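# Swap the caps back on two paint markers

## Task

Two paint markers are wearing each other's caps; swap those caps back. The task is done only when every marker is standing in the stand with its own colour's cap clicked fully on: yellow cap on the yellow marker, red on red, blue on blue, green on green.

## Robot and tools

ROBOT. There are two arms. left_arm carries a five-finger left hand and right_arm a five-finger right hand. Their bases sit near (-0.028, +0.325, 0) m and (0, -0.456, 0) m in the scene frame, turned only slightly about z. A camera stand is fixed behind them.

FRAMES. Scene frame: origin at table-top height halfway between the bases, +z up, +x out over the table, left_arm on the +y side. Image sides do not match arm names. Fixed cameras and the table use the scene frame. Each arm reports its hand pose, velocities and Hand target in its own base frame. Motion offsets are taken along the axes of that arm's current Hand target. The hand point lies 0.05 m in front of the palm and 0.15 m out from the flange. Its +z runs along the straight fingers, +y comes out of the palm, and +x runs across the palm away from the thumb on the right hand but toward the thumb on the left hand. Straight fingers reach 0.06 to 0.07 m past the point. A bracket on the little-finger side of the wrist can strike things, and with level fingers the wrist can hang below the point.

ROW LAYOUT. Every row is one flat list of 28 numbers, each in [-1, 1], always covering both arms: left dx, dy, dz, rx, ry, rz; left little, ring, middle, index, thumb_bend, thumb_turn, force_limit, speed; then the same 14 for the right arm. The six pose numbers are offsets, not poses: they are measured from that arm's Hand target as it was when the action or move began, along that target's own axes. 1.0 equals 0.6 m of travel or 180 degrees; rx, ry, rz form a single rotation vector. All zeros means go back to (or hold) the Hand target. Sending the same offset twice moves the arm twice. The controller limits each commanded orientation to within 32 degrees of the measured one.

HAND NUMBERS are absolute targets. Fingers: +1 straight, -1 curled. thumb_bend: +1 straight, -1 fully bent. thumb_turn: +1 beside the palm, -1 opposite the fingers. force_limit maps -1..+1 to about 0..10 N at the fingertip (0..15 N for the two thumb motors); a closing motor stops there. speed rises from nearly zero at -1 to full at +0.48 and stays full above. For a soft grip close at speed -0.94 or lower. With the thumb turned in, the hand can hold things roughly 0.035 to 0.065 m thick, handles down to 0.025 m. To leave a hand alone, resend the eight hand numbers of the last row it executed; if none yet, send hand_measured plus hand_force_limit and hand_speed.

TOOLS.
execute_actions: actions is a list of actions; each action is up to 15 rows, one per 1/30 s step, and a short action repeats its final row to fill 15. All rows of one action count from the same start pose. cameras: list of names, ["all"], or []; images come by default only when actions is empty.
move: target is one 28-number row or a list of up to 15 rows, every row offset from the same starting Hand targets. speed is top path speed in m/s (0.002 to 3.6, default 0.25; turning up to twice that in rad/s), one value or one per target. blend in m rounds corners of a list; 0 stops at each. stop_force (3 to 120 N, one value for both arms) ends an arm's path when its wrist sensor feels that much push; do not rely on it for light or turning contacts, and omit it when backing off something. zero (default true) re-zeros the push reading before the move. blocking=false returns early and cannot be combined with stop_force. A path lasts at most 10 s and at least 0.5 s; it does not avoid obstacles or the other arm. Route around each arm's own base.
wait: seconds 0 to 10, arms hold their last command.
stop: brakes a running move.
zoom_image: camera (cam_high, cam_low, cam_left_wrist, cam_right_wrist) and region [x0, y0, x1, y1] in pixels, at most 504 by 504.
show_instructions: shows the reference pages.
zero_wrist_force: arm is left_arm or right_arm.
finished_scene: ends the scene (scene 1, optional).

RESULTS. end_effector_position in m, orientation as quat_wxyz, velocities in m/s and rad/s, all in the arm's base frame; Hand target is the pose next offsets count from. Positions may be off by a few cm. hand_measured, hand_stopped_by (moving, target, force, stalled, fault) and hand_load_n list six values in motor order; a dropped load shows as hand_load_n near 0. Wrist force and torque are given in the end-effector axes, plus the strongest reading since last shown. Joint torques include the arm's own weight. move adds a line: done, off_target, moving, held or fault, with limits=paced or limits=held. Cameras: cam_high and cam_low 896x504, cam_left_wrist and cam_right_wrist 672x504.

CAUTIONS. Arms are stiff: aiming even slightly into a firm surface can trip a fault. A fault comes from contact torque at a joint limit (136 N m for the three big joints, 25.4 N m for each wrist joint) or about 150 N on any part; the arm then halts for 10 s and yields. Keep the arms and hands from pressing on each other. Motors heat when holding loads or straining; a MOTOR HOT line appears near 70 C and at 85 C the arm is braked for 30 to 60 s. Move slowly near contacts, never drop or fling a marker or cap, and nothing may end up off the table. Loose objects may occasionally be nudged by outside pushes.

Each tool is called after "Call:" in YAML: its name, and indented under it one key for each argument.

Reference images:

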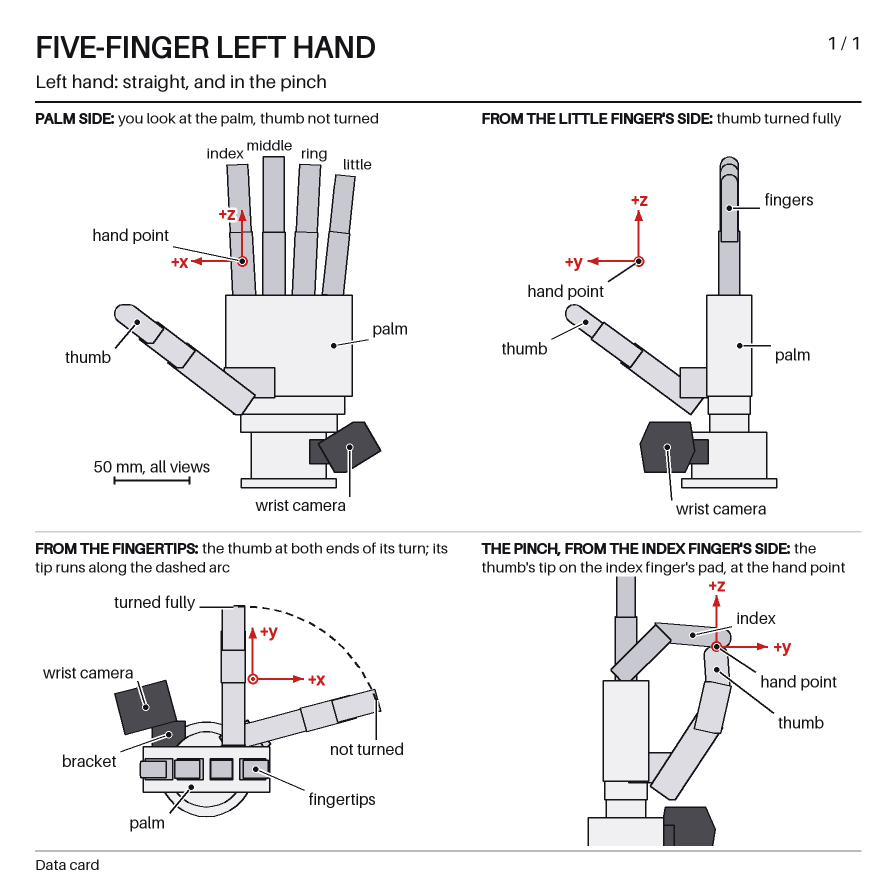

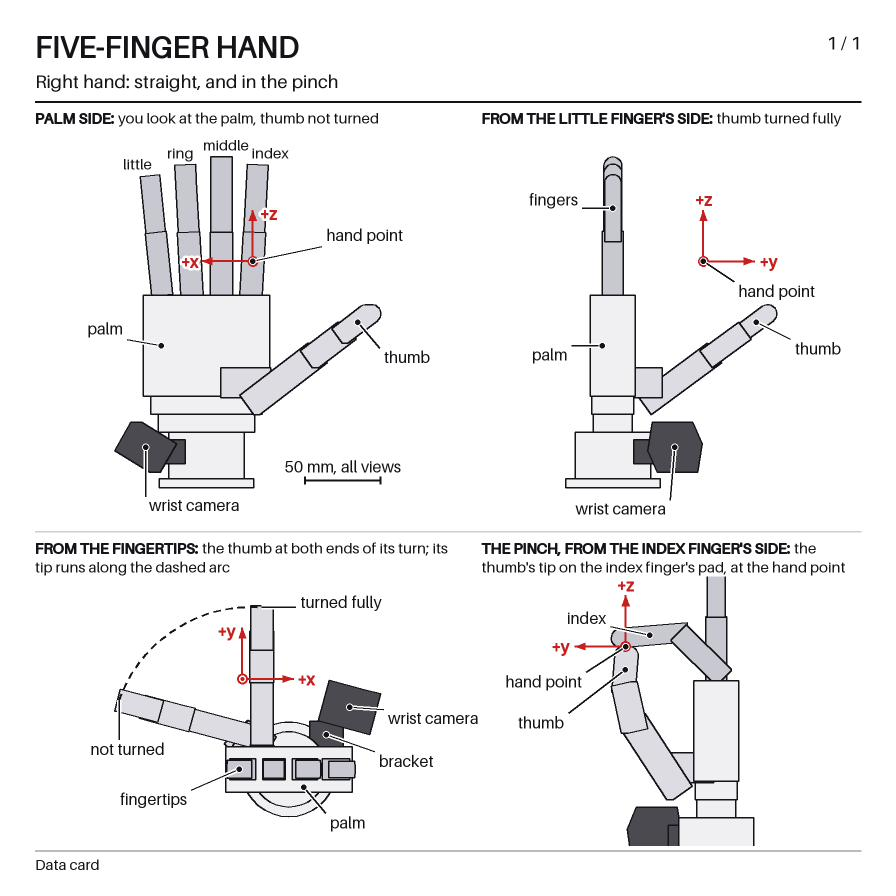

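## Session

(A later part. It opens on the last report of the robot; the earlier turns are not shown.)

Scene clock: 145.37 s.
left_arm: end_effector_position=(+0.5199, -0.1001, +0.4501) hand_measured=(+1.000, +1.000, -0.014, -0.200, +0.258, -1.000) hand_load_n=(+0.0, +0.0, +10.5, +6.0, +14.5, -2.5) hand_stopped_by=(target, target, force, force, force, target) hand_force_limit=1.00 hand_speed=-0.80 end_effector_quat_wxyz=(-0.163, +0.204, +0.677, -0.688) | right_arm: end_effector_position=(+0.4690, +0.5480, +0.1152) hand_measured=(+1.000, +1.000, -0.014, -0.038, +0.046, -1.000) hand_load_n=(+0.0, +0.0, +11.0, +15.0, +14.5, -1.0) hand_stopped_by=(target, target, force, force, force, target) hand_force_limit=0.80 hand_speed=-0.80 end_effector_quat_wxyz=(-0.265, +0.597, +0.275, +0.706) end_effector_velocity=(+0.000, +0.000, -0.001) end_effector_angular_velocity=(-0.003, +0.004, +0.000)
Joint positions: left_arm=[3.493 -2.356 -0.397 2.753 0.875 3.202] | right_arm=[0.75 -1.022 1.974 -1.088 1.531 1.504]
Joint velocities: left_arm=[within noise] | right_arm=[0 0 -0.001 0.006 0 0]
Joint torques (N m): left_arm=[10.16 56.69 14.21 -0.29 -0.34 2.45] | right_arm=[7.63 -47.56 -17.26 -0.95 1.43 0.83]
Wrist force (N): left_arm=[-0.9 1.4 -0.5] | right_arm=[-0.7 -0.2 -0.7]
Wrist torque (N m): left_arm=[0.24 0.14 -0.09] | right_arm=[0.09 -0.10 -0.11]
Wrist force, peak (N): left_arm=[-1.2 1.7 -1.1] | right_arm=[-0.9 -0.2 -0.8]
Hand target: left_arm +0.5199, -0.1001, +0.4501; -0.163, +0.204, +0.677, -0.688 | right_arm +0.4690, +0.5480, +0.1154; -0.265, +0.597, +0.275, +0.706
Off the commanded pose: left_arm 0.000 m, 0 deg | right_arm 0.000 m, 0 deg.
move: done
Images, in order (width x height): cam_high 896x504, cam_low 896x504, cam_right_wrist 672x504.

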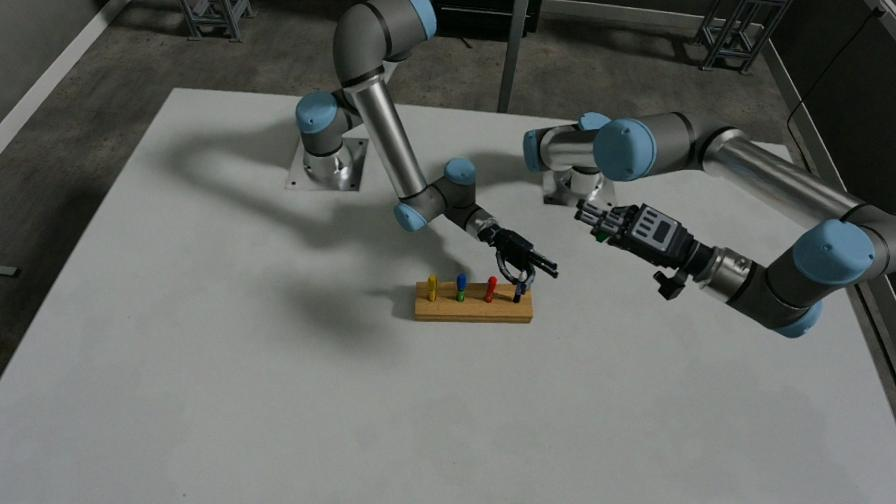

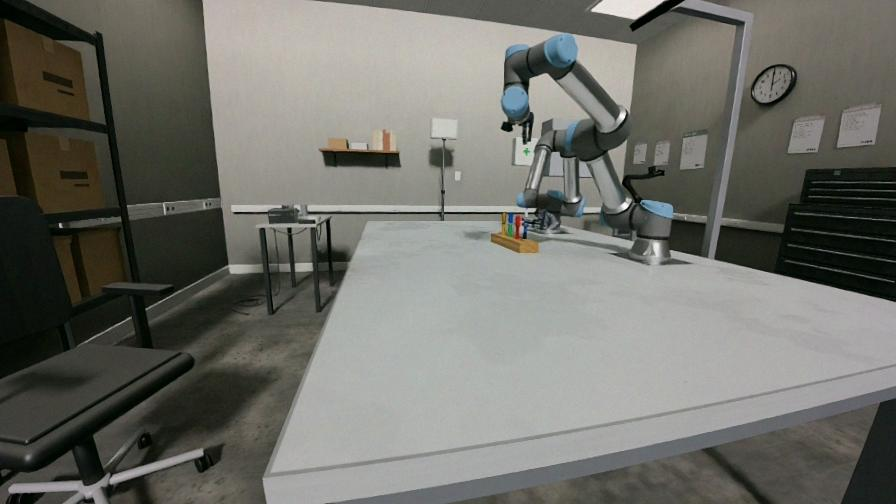

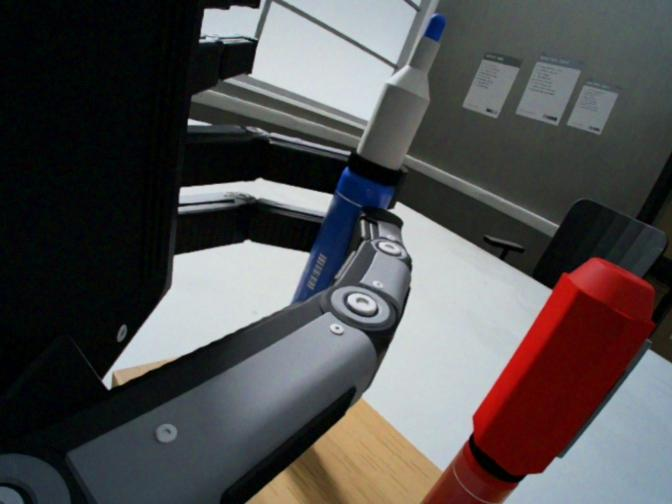

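Call:
move:
  target:
    - [0,0,0,0,0,0,1,1,-0.45,-0.6,-0.4,-1,1,-0.8, 0,0.0012,-0.0012,0,0,0,1,1,-0.4,-0.5,-0.4,-1,0.8,-0.8]
    - [0,0,0,0,0,0,1,1,-0.45,-0.6,-0.4,-1,1,-0.8, -0.0745,-0.0042,-0.0114,0,0,0,1,1,-0.4,-0.5,-0.4,-1,0.8,-0.8]
  speed: 0.03
  stop_force: 4
  cameras: ["cam_high","cam_low","cam_right_wrist"]

Call:
zoom_image:
  camera: "cam_high"
  region: [480, 240, 555, 315]

Call:
zoom_image:
  camera: "cam_low"
  region: [500, 195, 550, 250]

Scene clock: 148.50 s.
left_arm: end_effector_position=(+0.5199, -0.1001, +0.4501) hand_measured=(+1.000, +1.000, -0.014, -0.200, +0.258, -1.000) hand_load_n=(+0.0, +0.0, +10.0, +6.0, +14.5, -2.5) hand_stopped_by=(target, target, force, force, force, target) hand_force_limit=1.00 hand_speed=-0.80 end_effector_quat_wxyz=(-0.163, +0.204, +0.677, -0.688) | right_arm: end_effector_position=(+0.4691, +0.5470, +0.0769) hand_measured=(+1.000, +1.000, -0.014, -0.038, +0.046, -1.000) hand_load_n=(+0.0, +0.0, +11.5, +14.5, +14.0, -1.5) hand_stopped_by=(target, target, force, force, force, target) hand_force_limit=0.80 hand_speed=-0.80 end_effector_quat_wxyz=(-0.265, +0.597, +0.275, +0.706)
Joint positions: left_arm=[3.493 -2.356 -0.397 2.753 0.875 3.202] | right_arm=[0.748 -0.941 1.982 -1.179 1.529 1.504]
Joint torques (N m): left_arm=[9.72 54.58 13.85 -0.24 -1.18 2.12] | right_arm=[-4.42 -38.38 -16.09 -4.22 1.91 1.05]
Wrist force (N): left_arm=[-1.1 1.6 -0.2] | right_arm=[-3.3 -1.3 -0.8]
Wrist torque (N m): left_arm=[0.24 0.17 -0.10] | right_arm=[0.06 -0.17 -0.12]
Wrist force, peak (N): left_arm=[-1.3 1.8 -0.7] | right_arm=[3.1 -1.9 1.3]
Hand target: left_arm +0.5199, -0.1001, +0.4501; -0.163, +0.204, +0.677, -0.688 | right_arm +0.4690, +0.5470, +0.0769; -0.265, +0.597, +0.275, +0.706 (not the last commanded pose)
Off the commanded pose: left_arm 0.000 m, 0 deg | right_arm 0.007 m, 0 deg.
move: contact (right_arm); path passed 1 of 2 targets
Images, in order (width x height): cam_high 896x504, cam_low 896x504, cam_right_wrist 672x504.

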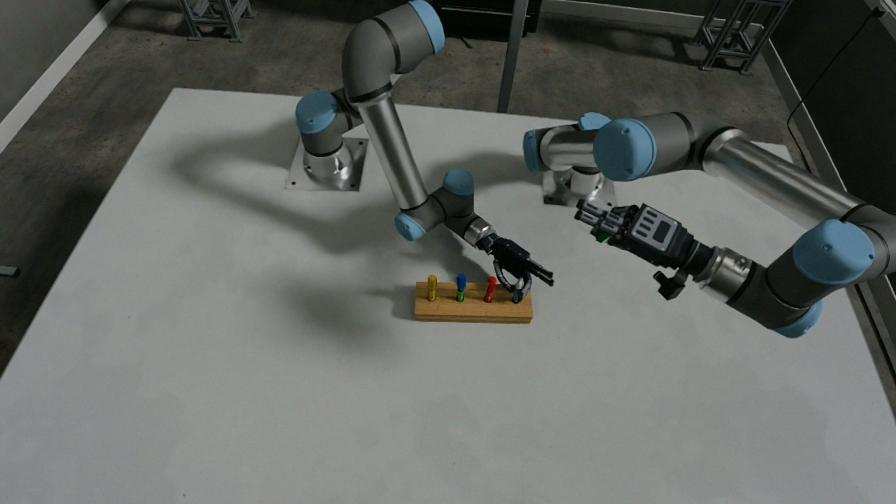

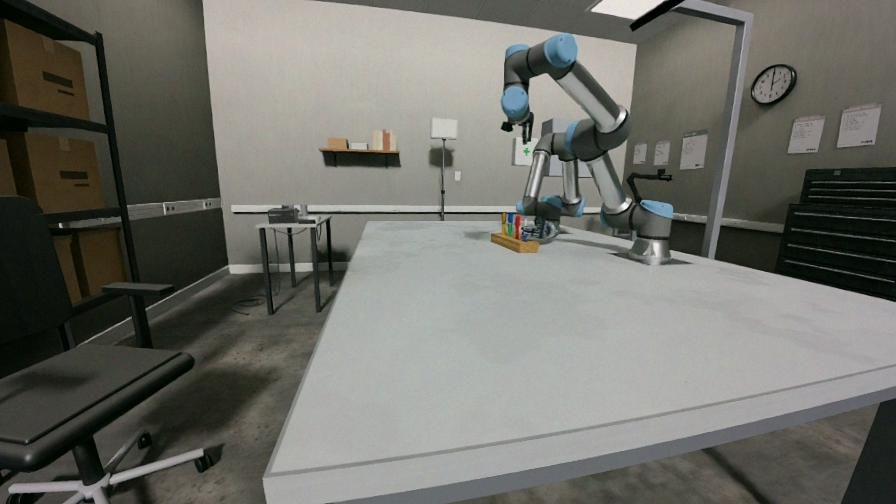

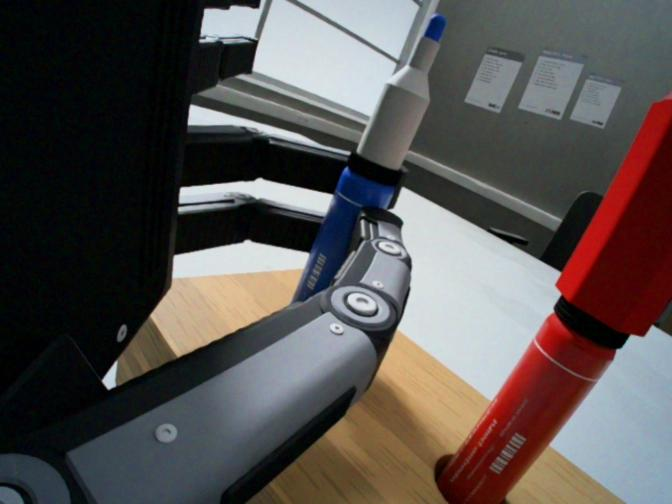

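Scaled by 6.720 from the camera's 896x504 image, which has a finer 1280x720 frame.

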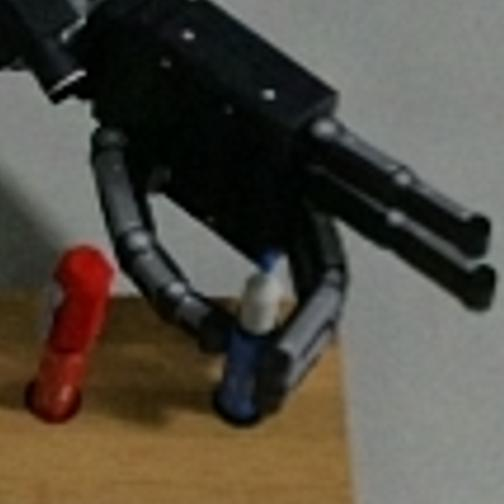

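Scaled by 9.164 from the camera's 896x504 image, which has a finer 1280x720 frame.

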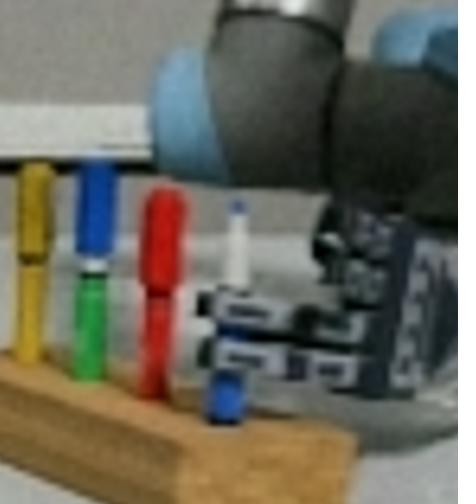

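Call:
move:
  target: [0,0,0,0,0,0,1,1,-0.45,-0.6,-0.4,-1,1,-0.8, -0.0116,-0.0008,-0.0016,0,0,0,1,1,-0.4,-0.5,-0.4,-1,0.8,-0.8]
  speed: 0.02
  stop_force: 9

Scene clock: 150.17 s.
left_arm: end_effector_position=(+0.5199, -0.1001, +0.4501) hand_measured=(+1.000, +1.000, -0.014, -0.200, +0.258, -1.000) hand_load_n=(+0.0, +0.0, +10.0, +5.5, +14.5, -2.5) hand_stopped_by=(target, target, force, force, force, target) hand_force_limit=1.00 hand_speed=-0.80 end_effector_quat_wxyz=(-0.163, +0.204, +0.677, -0.688) | right_arm: end_effector_position=(+0.4691, +0.5471, +0.0726) hand_measured=(+1.000, +1.000, -0.014, -0.038, +0.046, -1.000) hand_load_n=(+0.0, +0.0, +12.5, +14.0, +13.5, -1.5) hand_stopped_by=(target, target, force, force, force, target) hand_force_limit=0.80 hand_speed=-0.80 end_effector_quat_wxyz=(-0.265, +0.597, +0.275, +0.706)
Joint positions: left_arm=[3.493 -2.356 -0.397 2.753 0.875 3.202] | right_arm=[0.748 -0.931 1.982 -1.189 1.529 1.504]
Joint torques (N m): left_arm=[10.22 53.24 14.22 -0.32 -1.17 2.03] | right_arm=[-4.67 -55.14 -6.95 -3.4 1.15 1.04]
Wrist force (N): left_arm=[-0.7 1.7 -0.4] | right_arm=[-2.4 -1.7 -0.1]
Wrist torque (N m): left_arm=[0.29 0.10 -0.09] | right_arm=[0.06 -0.21 -0.14]
Wrist force, peak (N): left_arm=[-1.2 1.8 -1.0] | right_arm=[7.5 -1.6 2.9]
Hand target: left_arm +0.5199, -0.1001, +0.4501; -0.163, +0.204, +0.677, -0.688 | right_arm +0.4691, +0.5471, +0.0726; -0.265, +0.597, +0.275, +0.706 (not the last commanded pose)
Off the commanded pose: left_arm 0.000 m, 0 deg | right_arm 0.003 m, 0 deg.
move: contact (right_arm)

Call:
move:
  target:
    - [0,0,0,0,0,0,1,1,-0.45,-0.6,-0.4,-1,1,-0.8, 0,0,0,0,0,0,1,1,0.2,0.2,0.5,-1,0.2,-0.4]
    - [0,0,0,0,0,0,1,1,-0.45,-0.6,-0.4,-1,1,-0.8, 0.1978,0.0144,0.0272,0,0,0,1,1,0.2,0.2,0.5,-1,0.2,-0.4]
  speed: 0.15
  cameras: ["cam_high","cam_low","cam_right_wrist"]

Call:
zoom_image:
  camera: "cam_high"
  region: [425, 270, 485, 310]

Call:
zoom_image:
  camera: "cam_high"
  region: [475, 270, 535, 310]

Call:
zoom_image:
  camera: "cam_low"
  region: [495, 205, 540, 250]

Scene clock: 153.10 s.
left_arm: end_effector_position=(+0.5199, -0.1001, +0.4501) hand_measured=(+1.000, +1.000, -0.014, -0.200, +0.258, -1.000) hand_load_n=(+0.0, +0.0, +10.0, +6.0, +14.5, -3.0) hand_stopped_by=(target, target, force, force, force, target) hand_force_limit=1.00 hand_speed=-0.80 end_effector_quat_wxyz=(-0.163, +0.204, +0.677, -0.688) | right_arm: end_effector_position=(+0.4690, +0.5470, +0.1927) hand_measured=(+1.000, +1.000, +0.200, +0.200, +0.500, -1.000) hand_load_n=(+0.0, +0.0, +0.0, +0.0, +0.0, +0.0) hand_stopped_by=(target, target, target, target, target, target) hand_force_limit=0.20 hand_speed=-0.40 end_effector_quat_wxyz=(-0.265, +0.597, +0.275, +0.706)
Joint positions: left_arm=[3.493 -2.356 -0.397 2.753 0.875 3.202] | right_arm=[0.748 -1.173 1.935 -0.901 1.529 1.504]
Joint torques (N m): left_arm=[9.39 50.74 14.68 -0.33 -1.15 1.78] | right_arm=[-4.7 -33.88 -10.48 -1.11 -1.22 0.69]
Wrist force (N): left_arm=[-1.1 1.5 -0.8] | right_arm=[-0.6 -0.2 -1.1]
Wrist torque (N m): left_arm=[0.27 0.16 -0.11] | right_arm=[0.11 -0.07 -0.10]
Wrist force, peak (N): left_arm=[-1.0 2.1 -0.7] | right_arm=[-3.7 -1.8 0.0]
Hand target: left_arm +0.5199, -0.1001, +0.4501; -0.163, +0.204, +0.677, -0.688 | right_arm +0.4690, +0.5470, +0.1927; -0.265, +0.597, +0.275, +0.706
Off the commanded pose: left_arm 0.000 m, 0 deg | right_arm 0.000 m, 0 deg.
move: done
Images, in order (width x height): cam_high 896x504, cam_low 896x504, cam_right_wrist 672x504.

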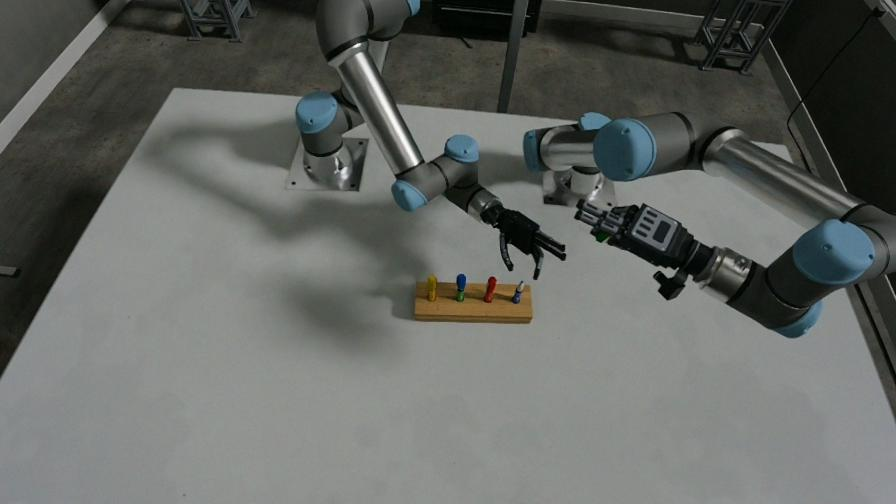

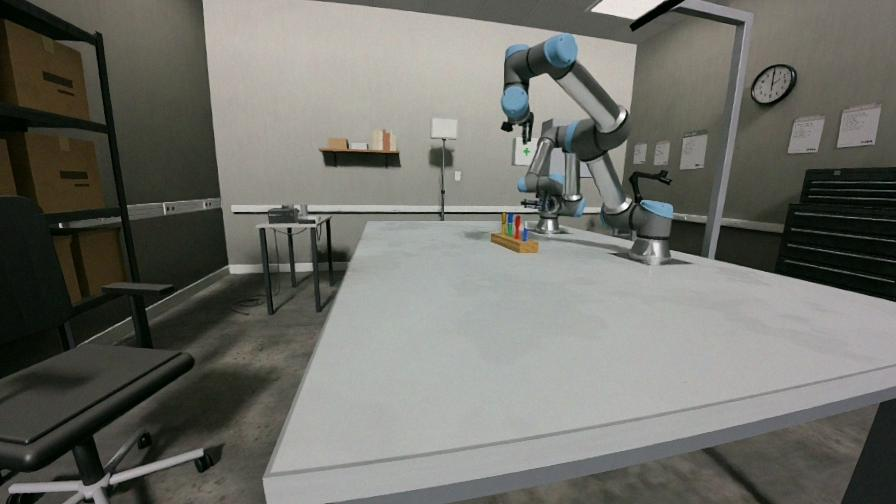

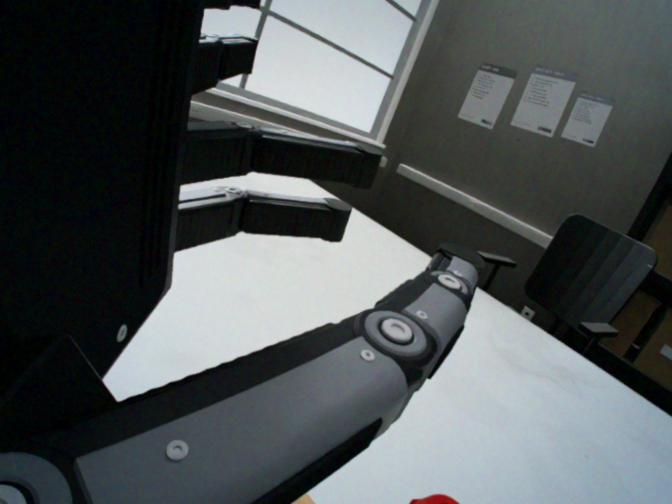

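Scaled by 8.400 from the camera's 896x504 image, which has a finer 1280x720 frame.

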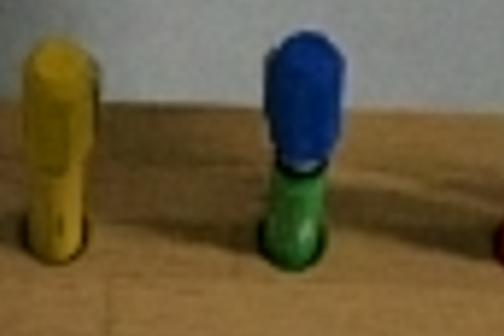

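Scaled by 8.400 from the camera's 896x504 image, which has a finer 1280x720 frame.

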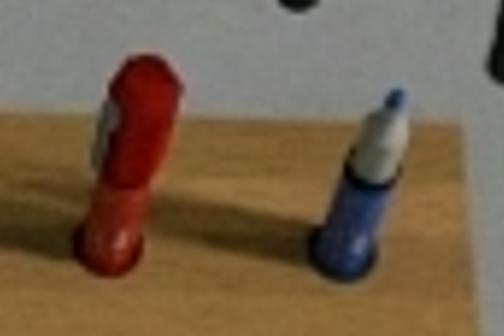

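Scaled by 11.200 from the camera's 896x504 image, which has a finer 1280x720 frame.

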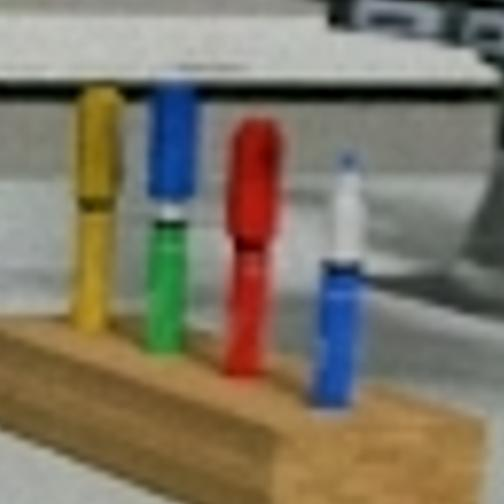

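Call:
move:
  target:
    - [0,0,0,0,0,0,1,1,-0.45,-0.6,-0.4,-1,1,-0.8, -0.0032,0.1595,-0.1548,-0.0017,-0.0437,0.0229,0.17,0.17,0.17,0.17,0.5,-1,0.2,-0.2]
  speed: 0.2
  cameras: ["cam_right_wrist","cam_high"]

Scene clock: 155.40 s.
left_arm: end_effector_position=(+0.5199, -0.1001, +0.4501) hand_measured=(+1.000, +1.000, -0.014, -0.200, +0.258, -1.000) hand_load_n=(+0.0, +0.0, +10.0, +6.0, +14.5, -3.0) hand_stopped_by=(target, target, force, force, force, target) hand_force_limit=1.00 hand_speed=-0.80 end_effector_quat_wxyz=(-0.163, +0.204, +0.677, -0.688) | right_arm: end_effector_position=(+0.4717, +0.4139, +0.1850) hand_measured=(+0.170, +0.170, +0.170, +0.170, +0.500, -1.000) hand_load_n=(+0.0, +0.0, +0.0, +0.0, +0.0, +0.5) hand_stopped_by=(target, target, target, target, target, target) hand_force_limit=0.20 hand_speed=-0.20 end_effector_quat_wxyz=(-0.269, +0.654, +0.269, +0.654)
Joint positions: left_arm=[3.493 -2.356 -0.397 2.753 0.875 3.202] | right_arm=[0.479 -1.417 2.166 -0.75 1.27 1.571]
Joint torques (N m): left_arm=[9.44 49.28 14.75 -0.3 -1.18 1.71] | right_arm=[-4.51 -24.27 -14.07 -1.46 0.24 -1.47]
Wrist force (N): left_arm=[-0.7 1.6 -0.8] | right_arm=[-0.7 0.0 -0.8]
Wrist torque (N m): left_arm=[0.28 0.09 -0.08] | right_arm=[0.13 -0.05 -0.11]
Wrist force, peak (N): left_arm=[-1.4 1.7 -0.7] | right_arm=[-0.6 1.5 -1.8]
Hand target: left_arm +0.5199, -0.1001, +0.4501; -0.163, +0.204, +0.677, -0.688 | right_arm +0.4717, +0.4138, +0.1849; -0.269, +0.654, +0.269, +0.654
Off the commanded pose: left_arm 0.000 m, 0 deg | right_arm 0.000 m, 0 deg.
move: done
Images, in order (width x height): cam_high 896x504, cam_right_wrist 672x504.

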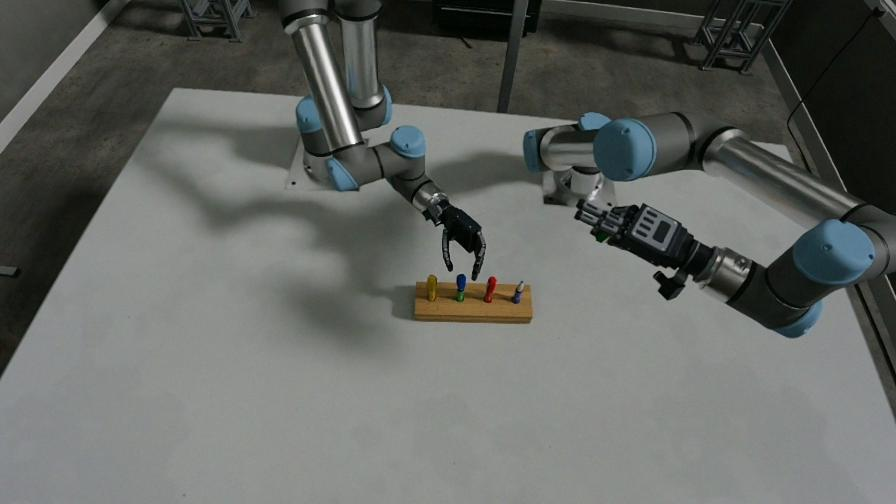

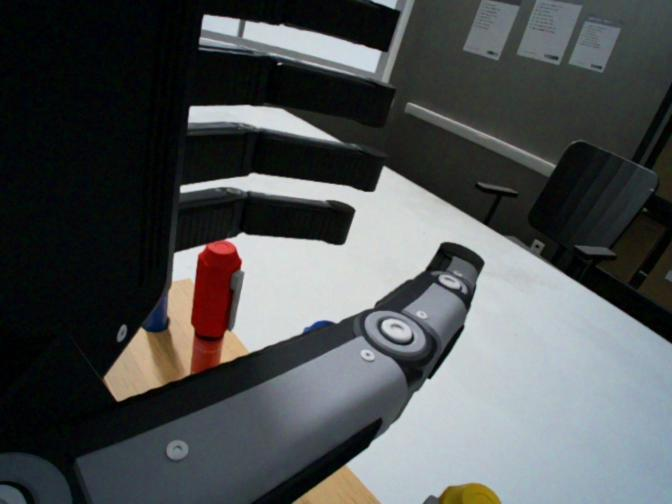

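Call:
move:
  target:
    - [0,0,0,0,0,0,1,1,-0.45,-0.6,-0.4,-1,1,-0.8, 0,0,-0.0083,0,0,0,0.17,0.17,0.17,0.17,0.5,-1,0.2,-0.2]
    - [0,0,0,0,0,0,1,1,-0.45,-0.6,-0.4,-1,1,-0.8, -0.0333,0,-0.0083,0,0,0,0.17,0.17,0.17,0.17,0.5,-1,0.2,-0.2]
  speed: 0.08
  stop_force: 4
  cameras: ["cam_right_wrist","cam_high"]

Call:
zoom_image:
  camera: "cam_high"
  region: [425, 220, 515, 310]

Scene clock: 157.63 s.
left_arm: end_effector_position=(+0.5199, -0.1001, +0.4501) hand_measured=(+1.000, +1.000, -0.014, -0.200, +0.258, -1.000) hand_load_n=(+0.0, +0.0, +10.0, +5.5, +14.5, -2.5) hand_stopped_by=(target, target, force, force, force, target) hand_force_limit=1.00 hand_speed=-0.80 end_effector_quat_wxyz=(-0.163, +0.204, +0.677, -0.688) | right_arm: end_effector_position=(+0.4682, +0.4104, +0.1649) hand_measured=(+0.170, +0.170, +0.170, +0.170, +0.500, -1.000) hand_load_n=(+0.0, +0.0, +0.0, +0.0, +0.0, +0.0) hand_stopped_by=(target, target, target, target, target, target) hand_force_limit=0.20 hand_speed=-0.20 end_effector_quat_wxyz=(-0.269, +0.654, +0.269, +0.654)
Joint positions: left_arm=[3.493 -2.356 -0.397 2.753 0.875 3.202] | right_arm=[0.474 -1.387 2.201 -0.814 1.265 1.571]
Joint torques (N m): left_arm=[9.02 47.96 14.72 -0.35 -1.22 1.42] | right_arm=[9.07 -35.55 -20.12 -2.65 2.04 0.7]
Wrist force (N): left_arm=[-1.2 1.3 -0.5] | right_arm=[-0.6 0.2 -0.5]
Wrist torque (N m): left_arm=[0.23 0.18 -0.10] | right_arm=[0.13 -0.05 -0.09]
Wrist force, peak (N): left_arm=[-1.1 1.8 -0.9] | right_arm=[-1.3 0.2 -0.9]
Hand target: left_arm +0.5199, -0.1001, +0.4501; -0.163, +0.204, +0.677, -0.688 | right_arm +0.4682, +0.4104, +0.1649; -0.269, +0.654, +0.269, +0.654
Off the commanded pose: left_arm 0.000 m, 0 deg | right_arm 0.000 m, 0 deg.
move: done
Images, in order (width x height): cam_high 896x504, cam_right_wrist 672x504.

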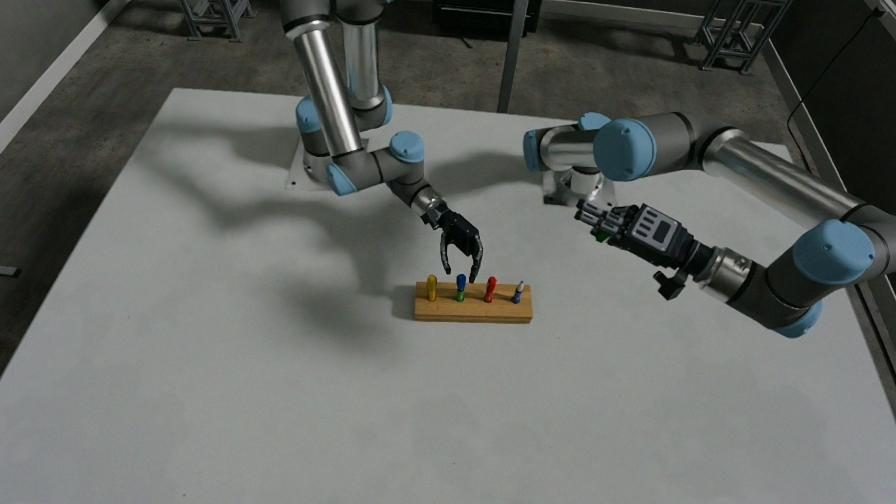

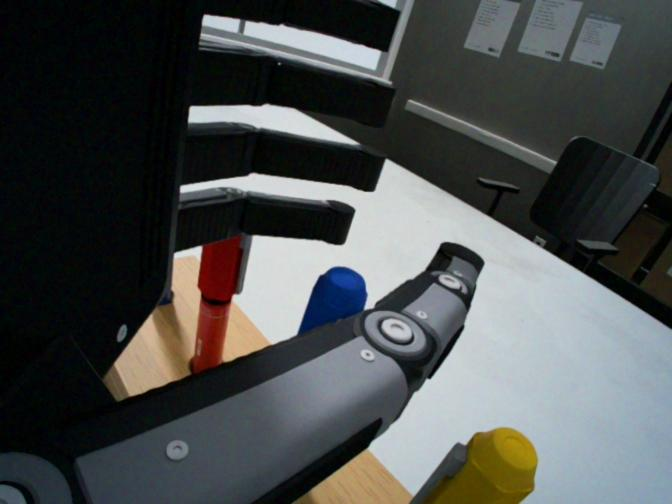

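Scaled by 5.600 from the camera's 896x504 image, which has a finer 1280x720 frame.

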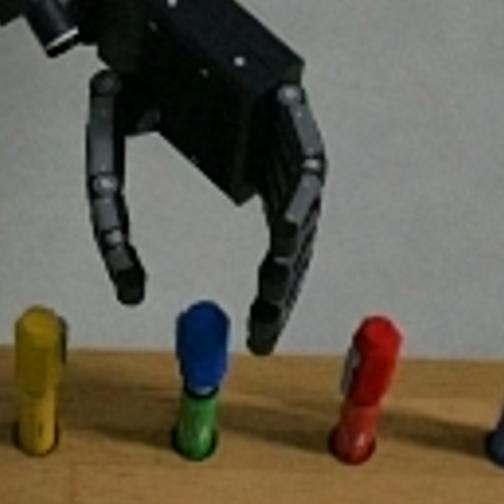

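Call:
move:
  target:
    - [0,0,0,0,0,0,1,1,-0.45,-0.6,-0.4,-1,1,-0.8, 0,0,-0.0042,0,0,0,0.17,0.17,0.17,0.17,0.5,-1,0.2,-0.2]
    - [0,0,0,0,0,0,1,1,-0.45,-0.6,-0.4,-1,1,-0.8, -0.0675,0,-0.0042,0,0,0,0.17,0.17,0.17,0.17,0.5,-1,0.2,-0.2]
  speed: 0.06
  stop_force: 4
  cameras: ["cam_right_wrist","cam_high"]

Call:
zoom_image:
  camera: "cam_high"
  region: [425, 220, 515, 310]

Scene clock: 159.83 s.
left_arm: end_effector_position=(+0.5199, -0.1001, +0.4501) hand_measured=(+1.000, +1.000, -0.014, -0.200, +0.258, -1.000) hand_load_n=(+0.0, +0.0, +10.0, +6.0, +14.5, -2.5) hand_stopped_by=(target, target, force, force, force, target) hand_force_limit=1.00 hand_speed=-0.80 end_effector_quat_wxyz=(-0.163, +0.204, +0.677, -0.688) | right_arm: end_effector_position=(+0.4664, +0.4086, +0.1244) hand_measured=(+0.170, +0.170, +0.170, +0.170, +0.500, -1.000) hand_load_n=(+0.0, +0.0, +0.0, +0.0, +0.0, +0.0) hand_stopped_by=(target, target, target, target, target, target) hand_force_limit=0.20 hand_speed=-0.20 end_effector_quat_wxyz=(-0.269, +0.654, +0.269, +0.654)
Joint positions: left_arm=[3.493 -2.356 -0.397 2.753 0.875 3.202] | right_arm=[0.472 -1.3 2.242 -0.943 1.263 1.571]
Joint torques (N m): left_arm=[8.39 46.1 14.57 -0.32 -1.19 1.32] | right_arm=[7.92 -40.02 -18.84 -2.67 2.04 0.45]
Wrist force (N): left_arm=[-1.0 1.4 -0.8] | right_arm=[-0.9 -0.2 -0.8]
Wrist torque (N m): left_arm=[0.26 0.15 -0.10] | right_arm=[0.09 -0.02 -0.12]
Wrist force, peak (N): left_arm=[-1.3 1.8 -0.5] | right_arm=[-1.4 -0.3 -0.8]
Hand target: left_arm +0.5199, -0.1001, +0.4501; -0.163, +0.204, +0.677, -0.688 | right_arm +0.4664, +0.4086, +0.1244; -0.269, +0.654, +0.269, +0.654
Off the commanded pose: left_arm 0.000 m, 0 deg | right_arm 0.000 m, 0 deg.
move: done
Images, in order (width x height): cam_high 896x504, cam_right_wrist 672x504.

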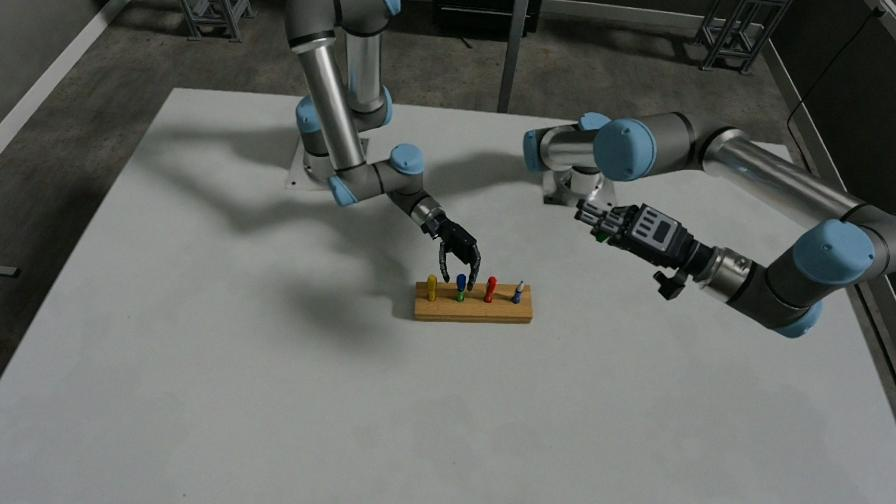

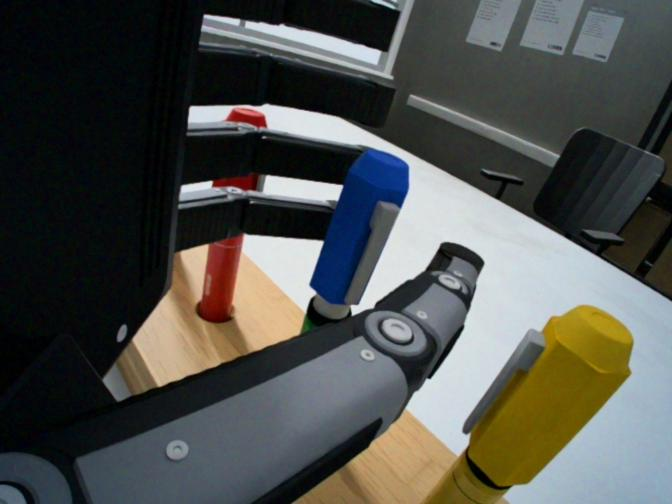

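Scaled by 5.600 from the camera's 896x504 image, which has a finer 1280x720 frame.

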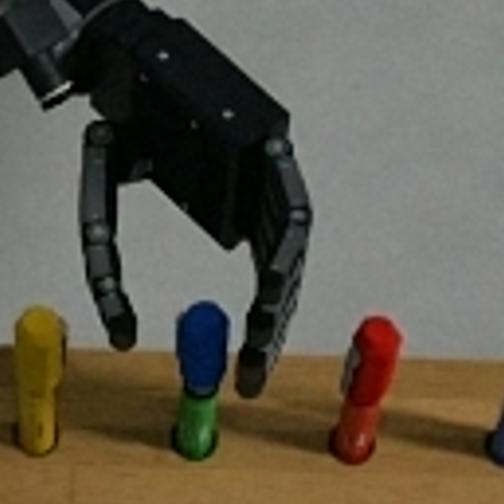

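Call:
move:
  target:
    - [0,0,0,0,0,0,1,1,-0.45,-0.6,-0.4,-1,1,-0.8, 0,0,0,0,0,0,0.17,0.17,0.0,0.0,0.15,-1,-0.6,-0.5]
    - [0,0,0,0,0,0,1,1,-0.45,-0.6,-0.4,-1,1,-0.8, 0,0,0,0,0,0,0.17,0.17,-0.3,-0.4,-0.3,-1,0.8,-0.8]
  speed: 0.06
  cameras: ["cam_right_wrist","cam_high"]

Call:
zoom_image:
  camera: "cam_high"
  region: [425, 220, 515, 310]

Scene clock: 161.43 s.
left_arm: end_effector_position=(+0.5199, -0.1001, +0.4501) hand_measured=(+1.000, +1.000, -0.014, -0.200, +0.258, -1.000) hand_load_n=(+0.0, +0.0, +10.0, +5.5, +14.5, -2.5) hand_stopped_by=(target, target, force, force, force, target) hand_force_limit=1.00 hand_speed=-0.80 end_effector_quat_wxyz=(-0.163, +0.204, +0.677, -0.688) | right_arm: end_effector_position=(+0.4664, +0.4086, +0.1244) hand_measured=(+0.170, +0.170, -0.032, -0.032, +0.166, -1.000) hand_load_n=(+0.0, +0.0, +10.0, +10.0, +13.0, -1.0) hand_stopped_by=(target, target, force, force, force, target) hand_force_limit=0.80 hand_speed=-0.80 end_effector_quat_wxyz=(-0.269, +0.654, +0.269, +0.654)
Joint positions: left_arm=[3.493 -2.356 -0.397 2.753 0.875 3.202] | right_arm=[0.472 -1.3 2.242 -0.943 1.263 1.571]
Joint torques (N m): left_arm=[8.65 44.36 14.39 -0.3 -1.26 1.3] | right_arm=[7.61 -36.77 -16.69 -2.73 2.18 0.55]
Wrist force (N): left_arm=[-0.8 1.6 -0.7] | right_arm=[-1.0 -0.6 -0.5]
Wrist torque (N m): left_arm=[0.28 0.11 -0.09] | right_arm=[0.07 -0.04 -0.10]
Wrist force, peak (N): left_arm=[-1.3 1.7 -0.9] | right_arm=[-0.9 -0.6 1.6]
Hand target: left_arm +0.5199, -0.1001, +0.4501; -0.163, +0.204, +0.677, -0.688 | right_arm +0.4664, +0.4086, +0.1244; -0.269, +0.654, +0.269, +0.654
Off the commanded pose: left_arm 0.000 m, 0 deg | right_arm 0.000 m, 0 deg.
move: done
Images, in order (width x height): cam_high 896x504, cam_right_wrist 672x504.

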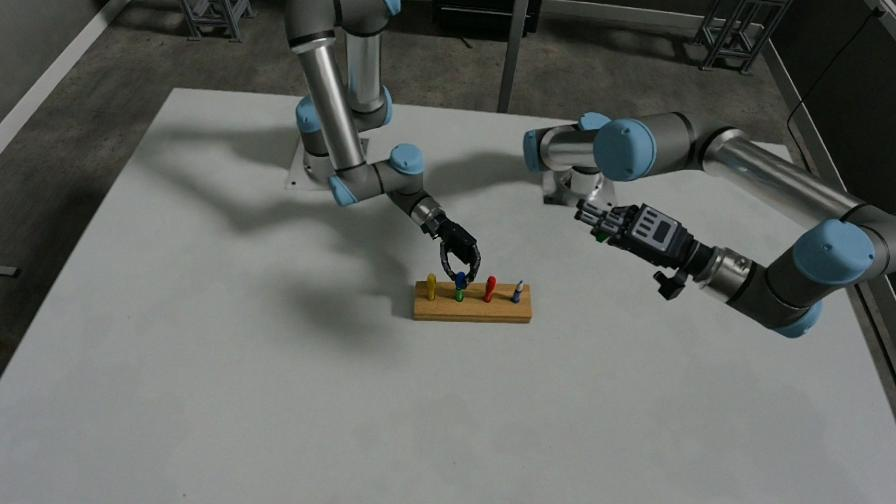

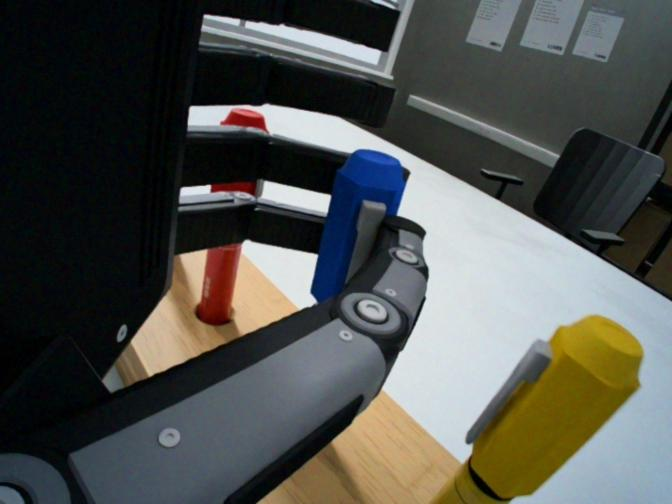

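Scaled by 5.600 from the camera's 896x504 image, which has a finer 1280x720 frame.

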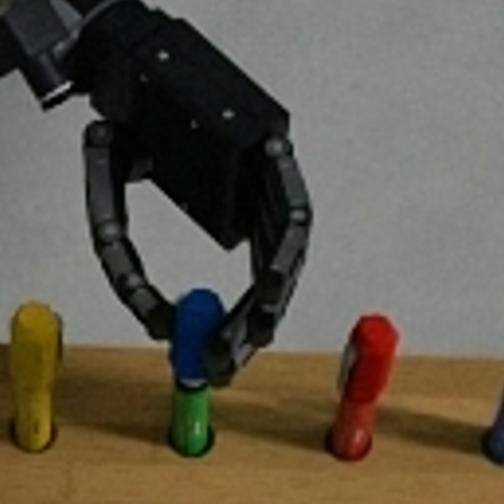

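Call:
move:
  target:
    - [0,0,0,0,0,0,1,1,-0.45,-0.6,-0.4,-1,1,-0.8, 0.03,0,0,0,0,0,0.17,0.17,-0.3,-0.4,-0.3,-1,0.8,-0.8]
  speed: 0.04
  cameras: ["cam_right_wrist","cam_low"]

Call:
zoom_image:
  camera: "cam_low"
  region: [495, 205, 540, 250]

Scene clock: 162.43 s.
left_arm: end_effector_position=(+0.5199, -0.1001, +0.4501) hand_measured=(+1.000, +1.000, -0.014, -0.200, +0.258, -1.000) hand_load_n=(+0.0, +0.0, +10.0, +5.5, +14.5, -2.5) hand_stopped_by=(target, target, force, force, force, target) hand_force_limit=1.00 hand_speed=-0.80 end_effector_quat_wxyz=(-0.163, +0.204, +0.677, -0.688) | right_arm: end_effector_position=(+0.4664, +0.4086, +0.1426) hand_measured=(+0.170, +0.170, -0.032, -0.032, +0.166, -1.000) hand_load_n=(+0.0, +0.0, +10.0, +10.0, +13.5, -1.0) hand_stopped_by=(target, target, force, force, force, target) hand_force_limit=0.80 hand_speed=-0.80 end_effector_quat_wxyz=(-0.269, +0.654, +0.269, +0.654) end_effector_velocity=(+0.000, +0.000, -0.001) end_effector_angular_velocity=(+0.000, -0.002, +0.001)
Joint positions: left_arm=[3.493 -2.356 -0.397 2.753 0.875 3.202] | right_arm=[0.472 -1.343 2.228 -0.886 1.263 1.571]
Joint velocities: left_arm=[within noise] | right_arm=[0.001 0.003 0.001 -0.006 0 -0.001]
Joint torques (N m): left_arm=[7.96 43.95 15.07 -0.3 -1.24 1.18] | right_arm=[5.35 -14.14 -7.95 -3.01 1.51 0.44]
Wrist force (N): left_arm=[-1.0 1.3 -0.7] | right_arm=[-1.1 0.2 -0.8]
Wrist torque (N m): left_arm=[0.26 0.14 -0.10] | right_arm=[0.15 0.02 -0.11]
Wrist force, peak (N): left_arm=[-1.1 1.7 -0.6] | right_arm=[-2.1 -0.2 -0.5]
Hand target: left_arm +0.5199, -0.1001, +0.4501; -0.163, +0.204, +0.677, -0.688 | right_arm +0.4664, +0.4086, +0.1424; -0.269, +0.654, +0.269, +0.654
Off the commanded pose: left_arm 0.000 m, 0 deg | right_arm 0.000 m, 0 deg.
move: done
Images, in order (width x height): cam_low 896x504, cam_right_wrist 672x504.

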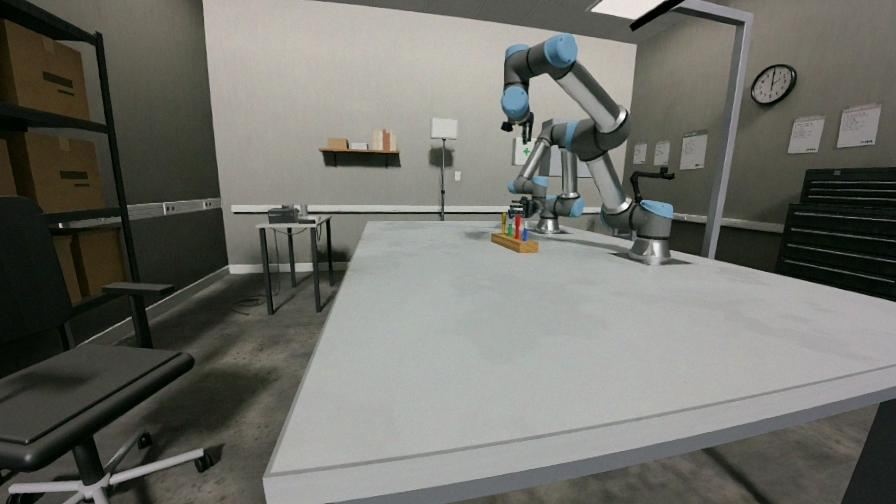

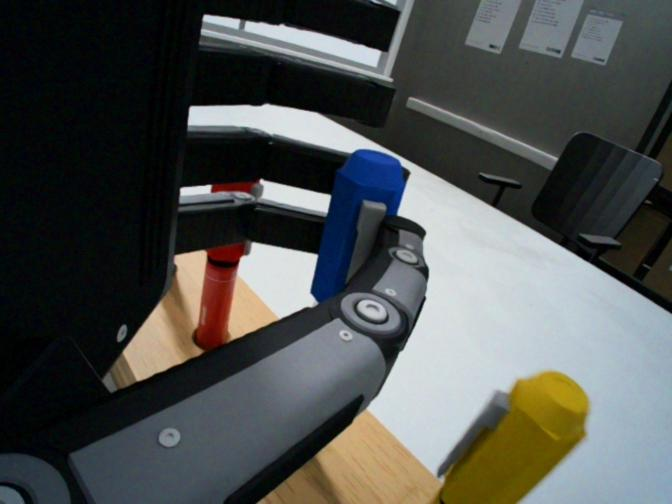

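Scaled by 11.200 from the camera's 896x504 image, which has a finer 1280x720 frame.

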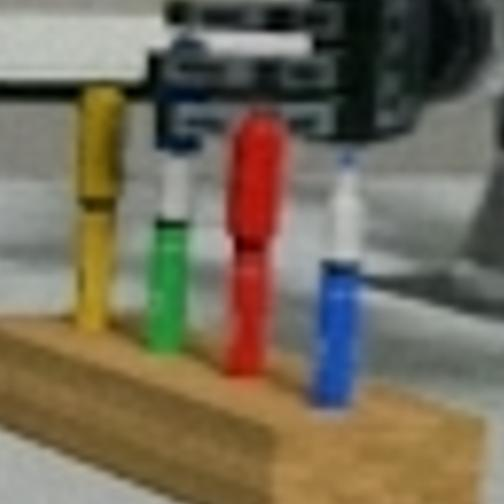

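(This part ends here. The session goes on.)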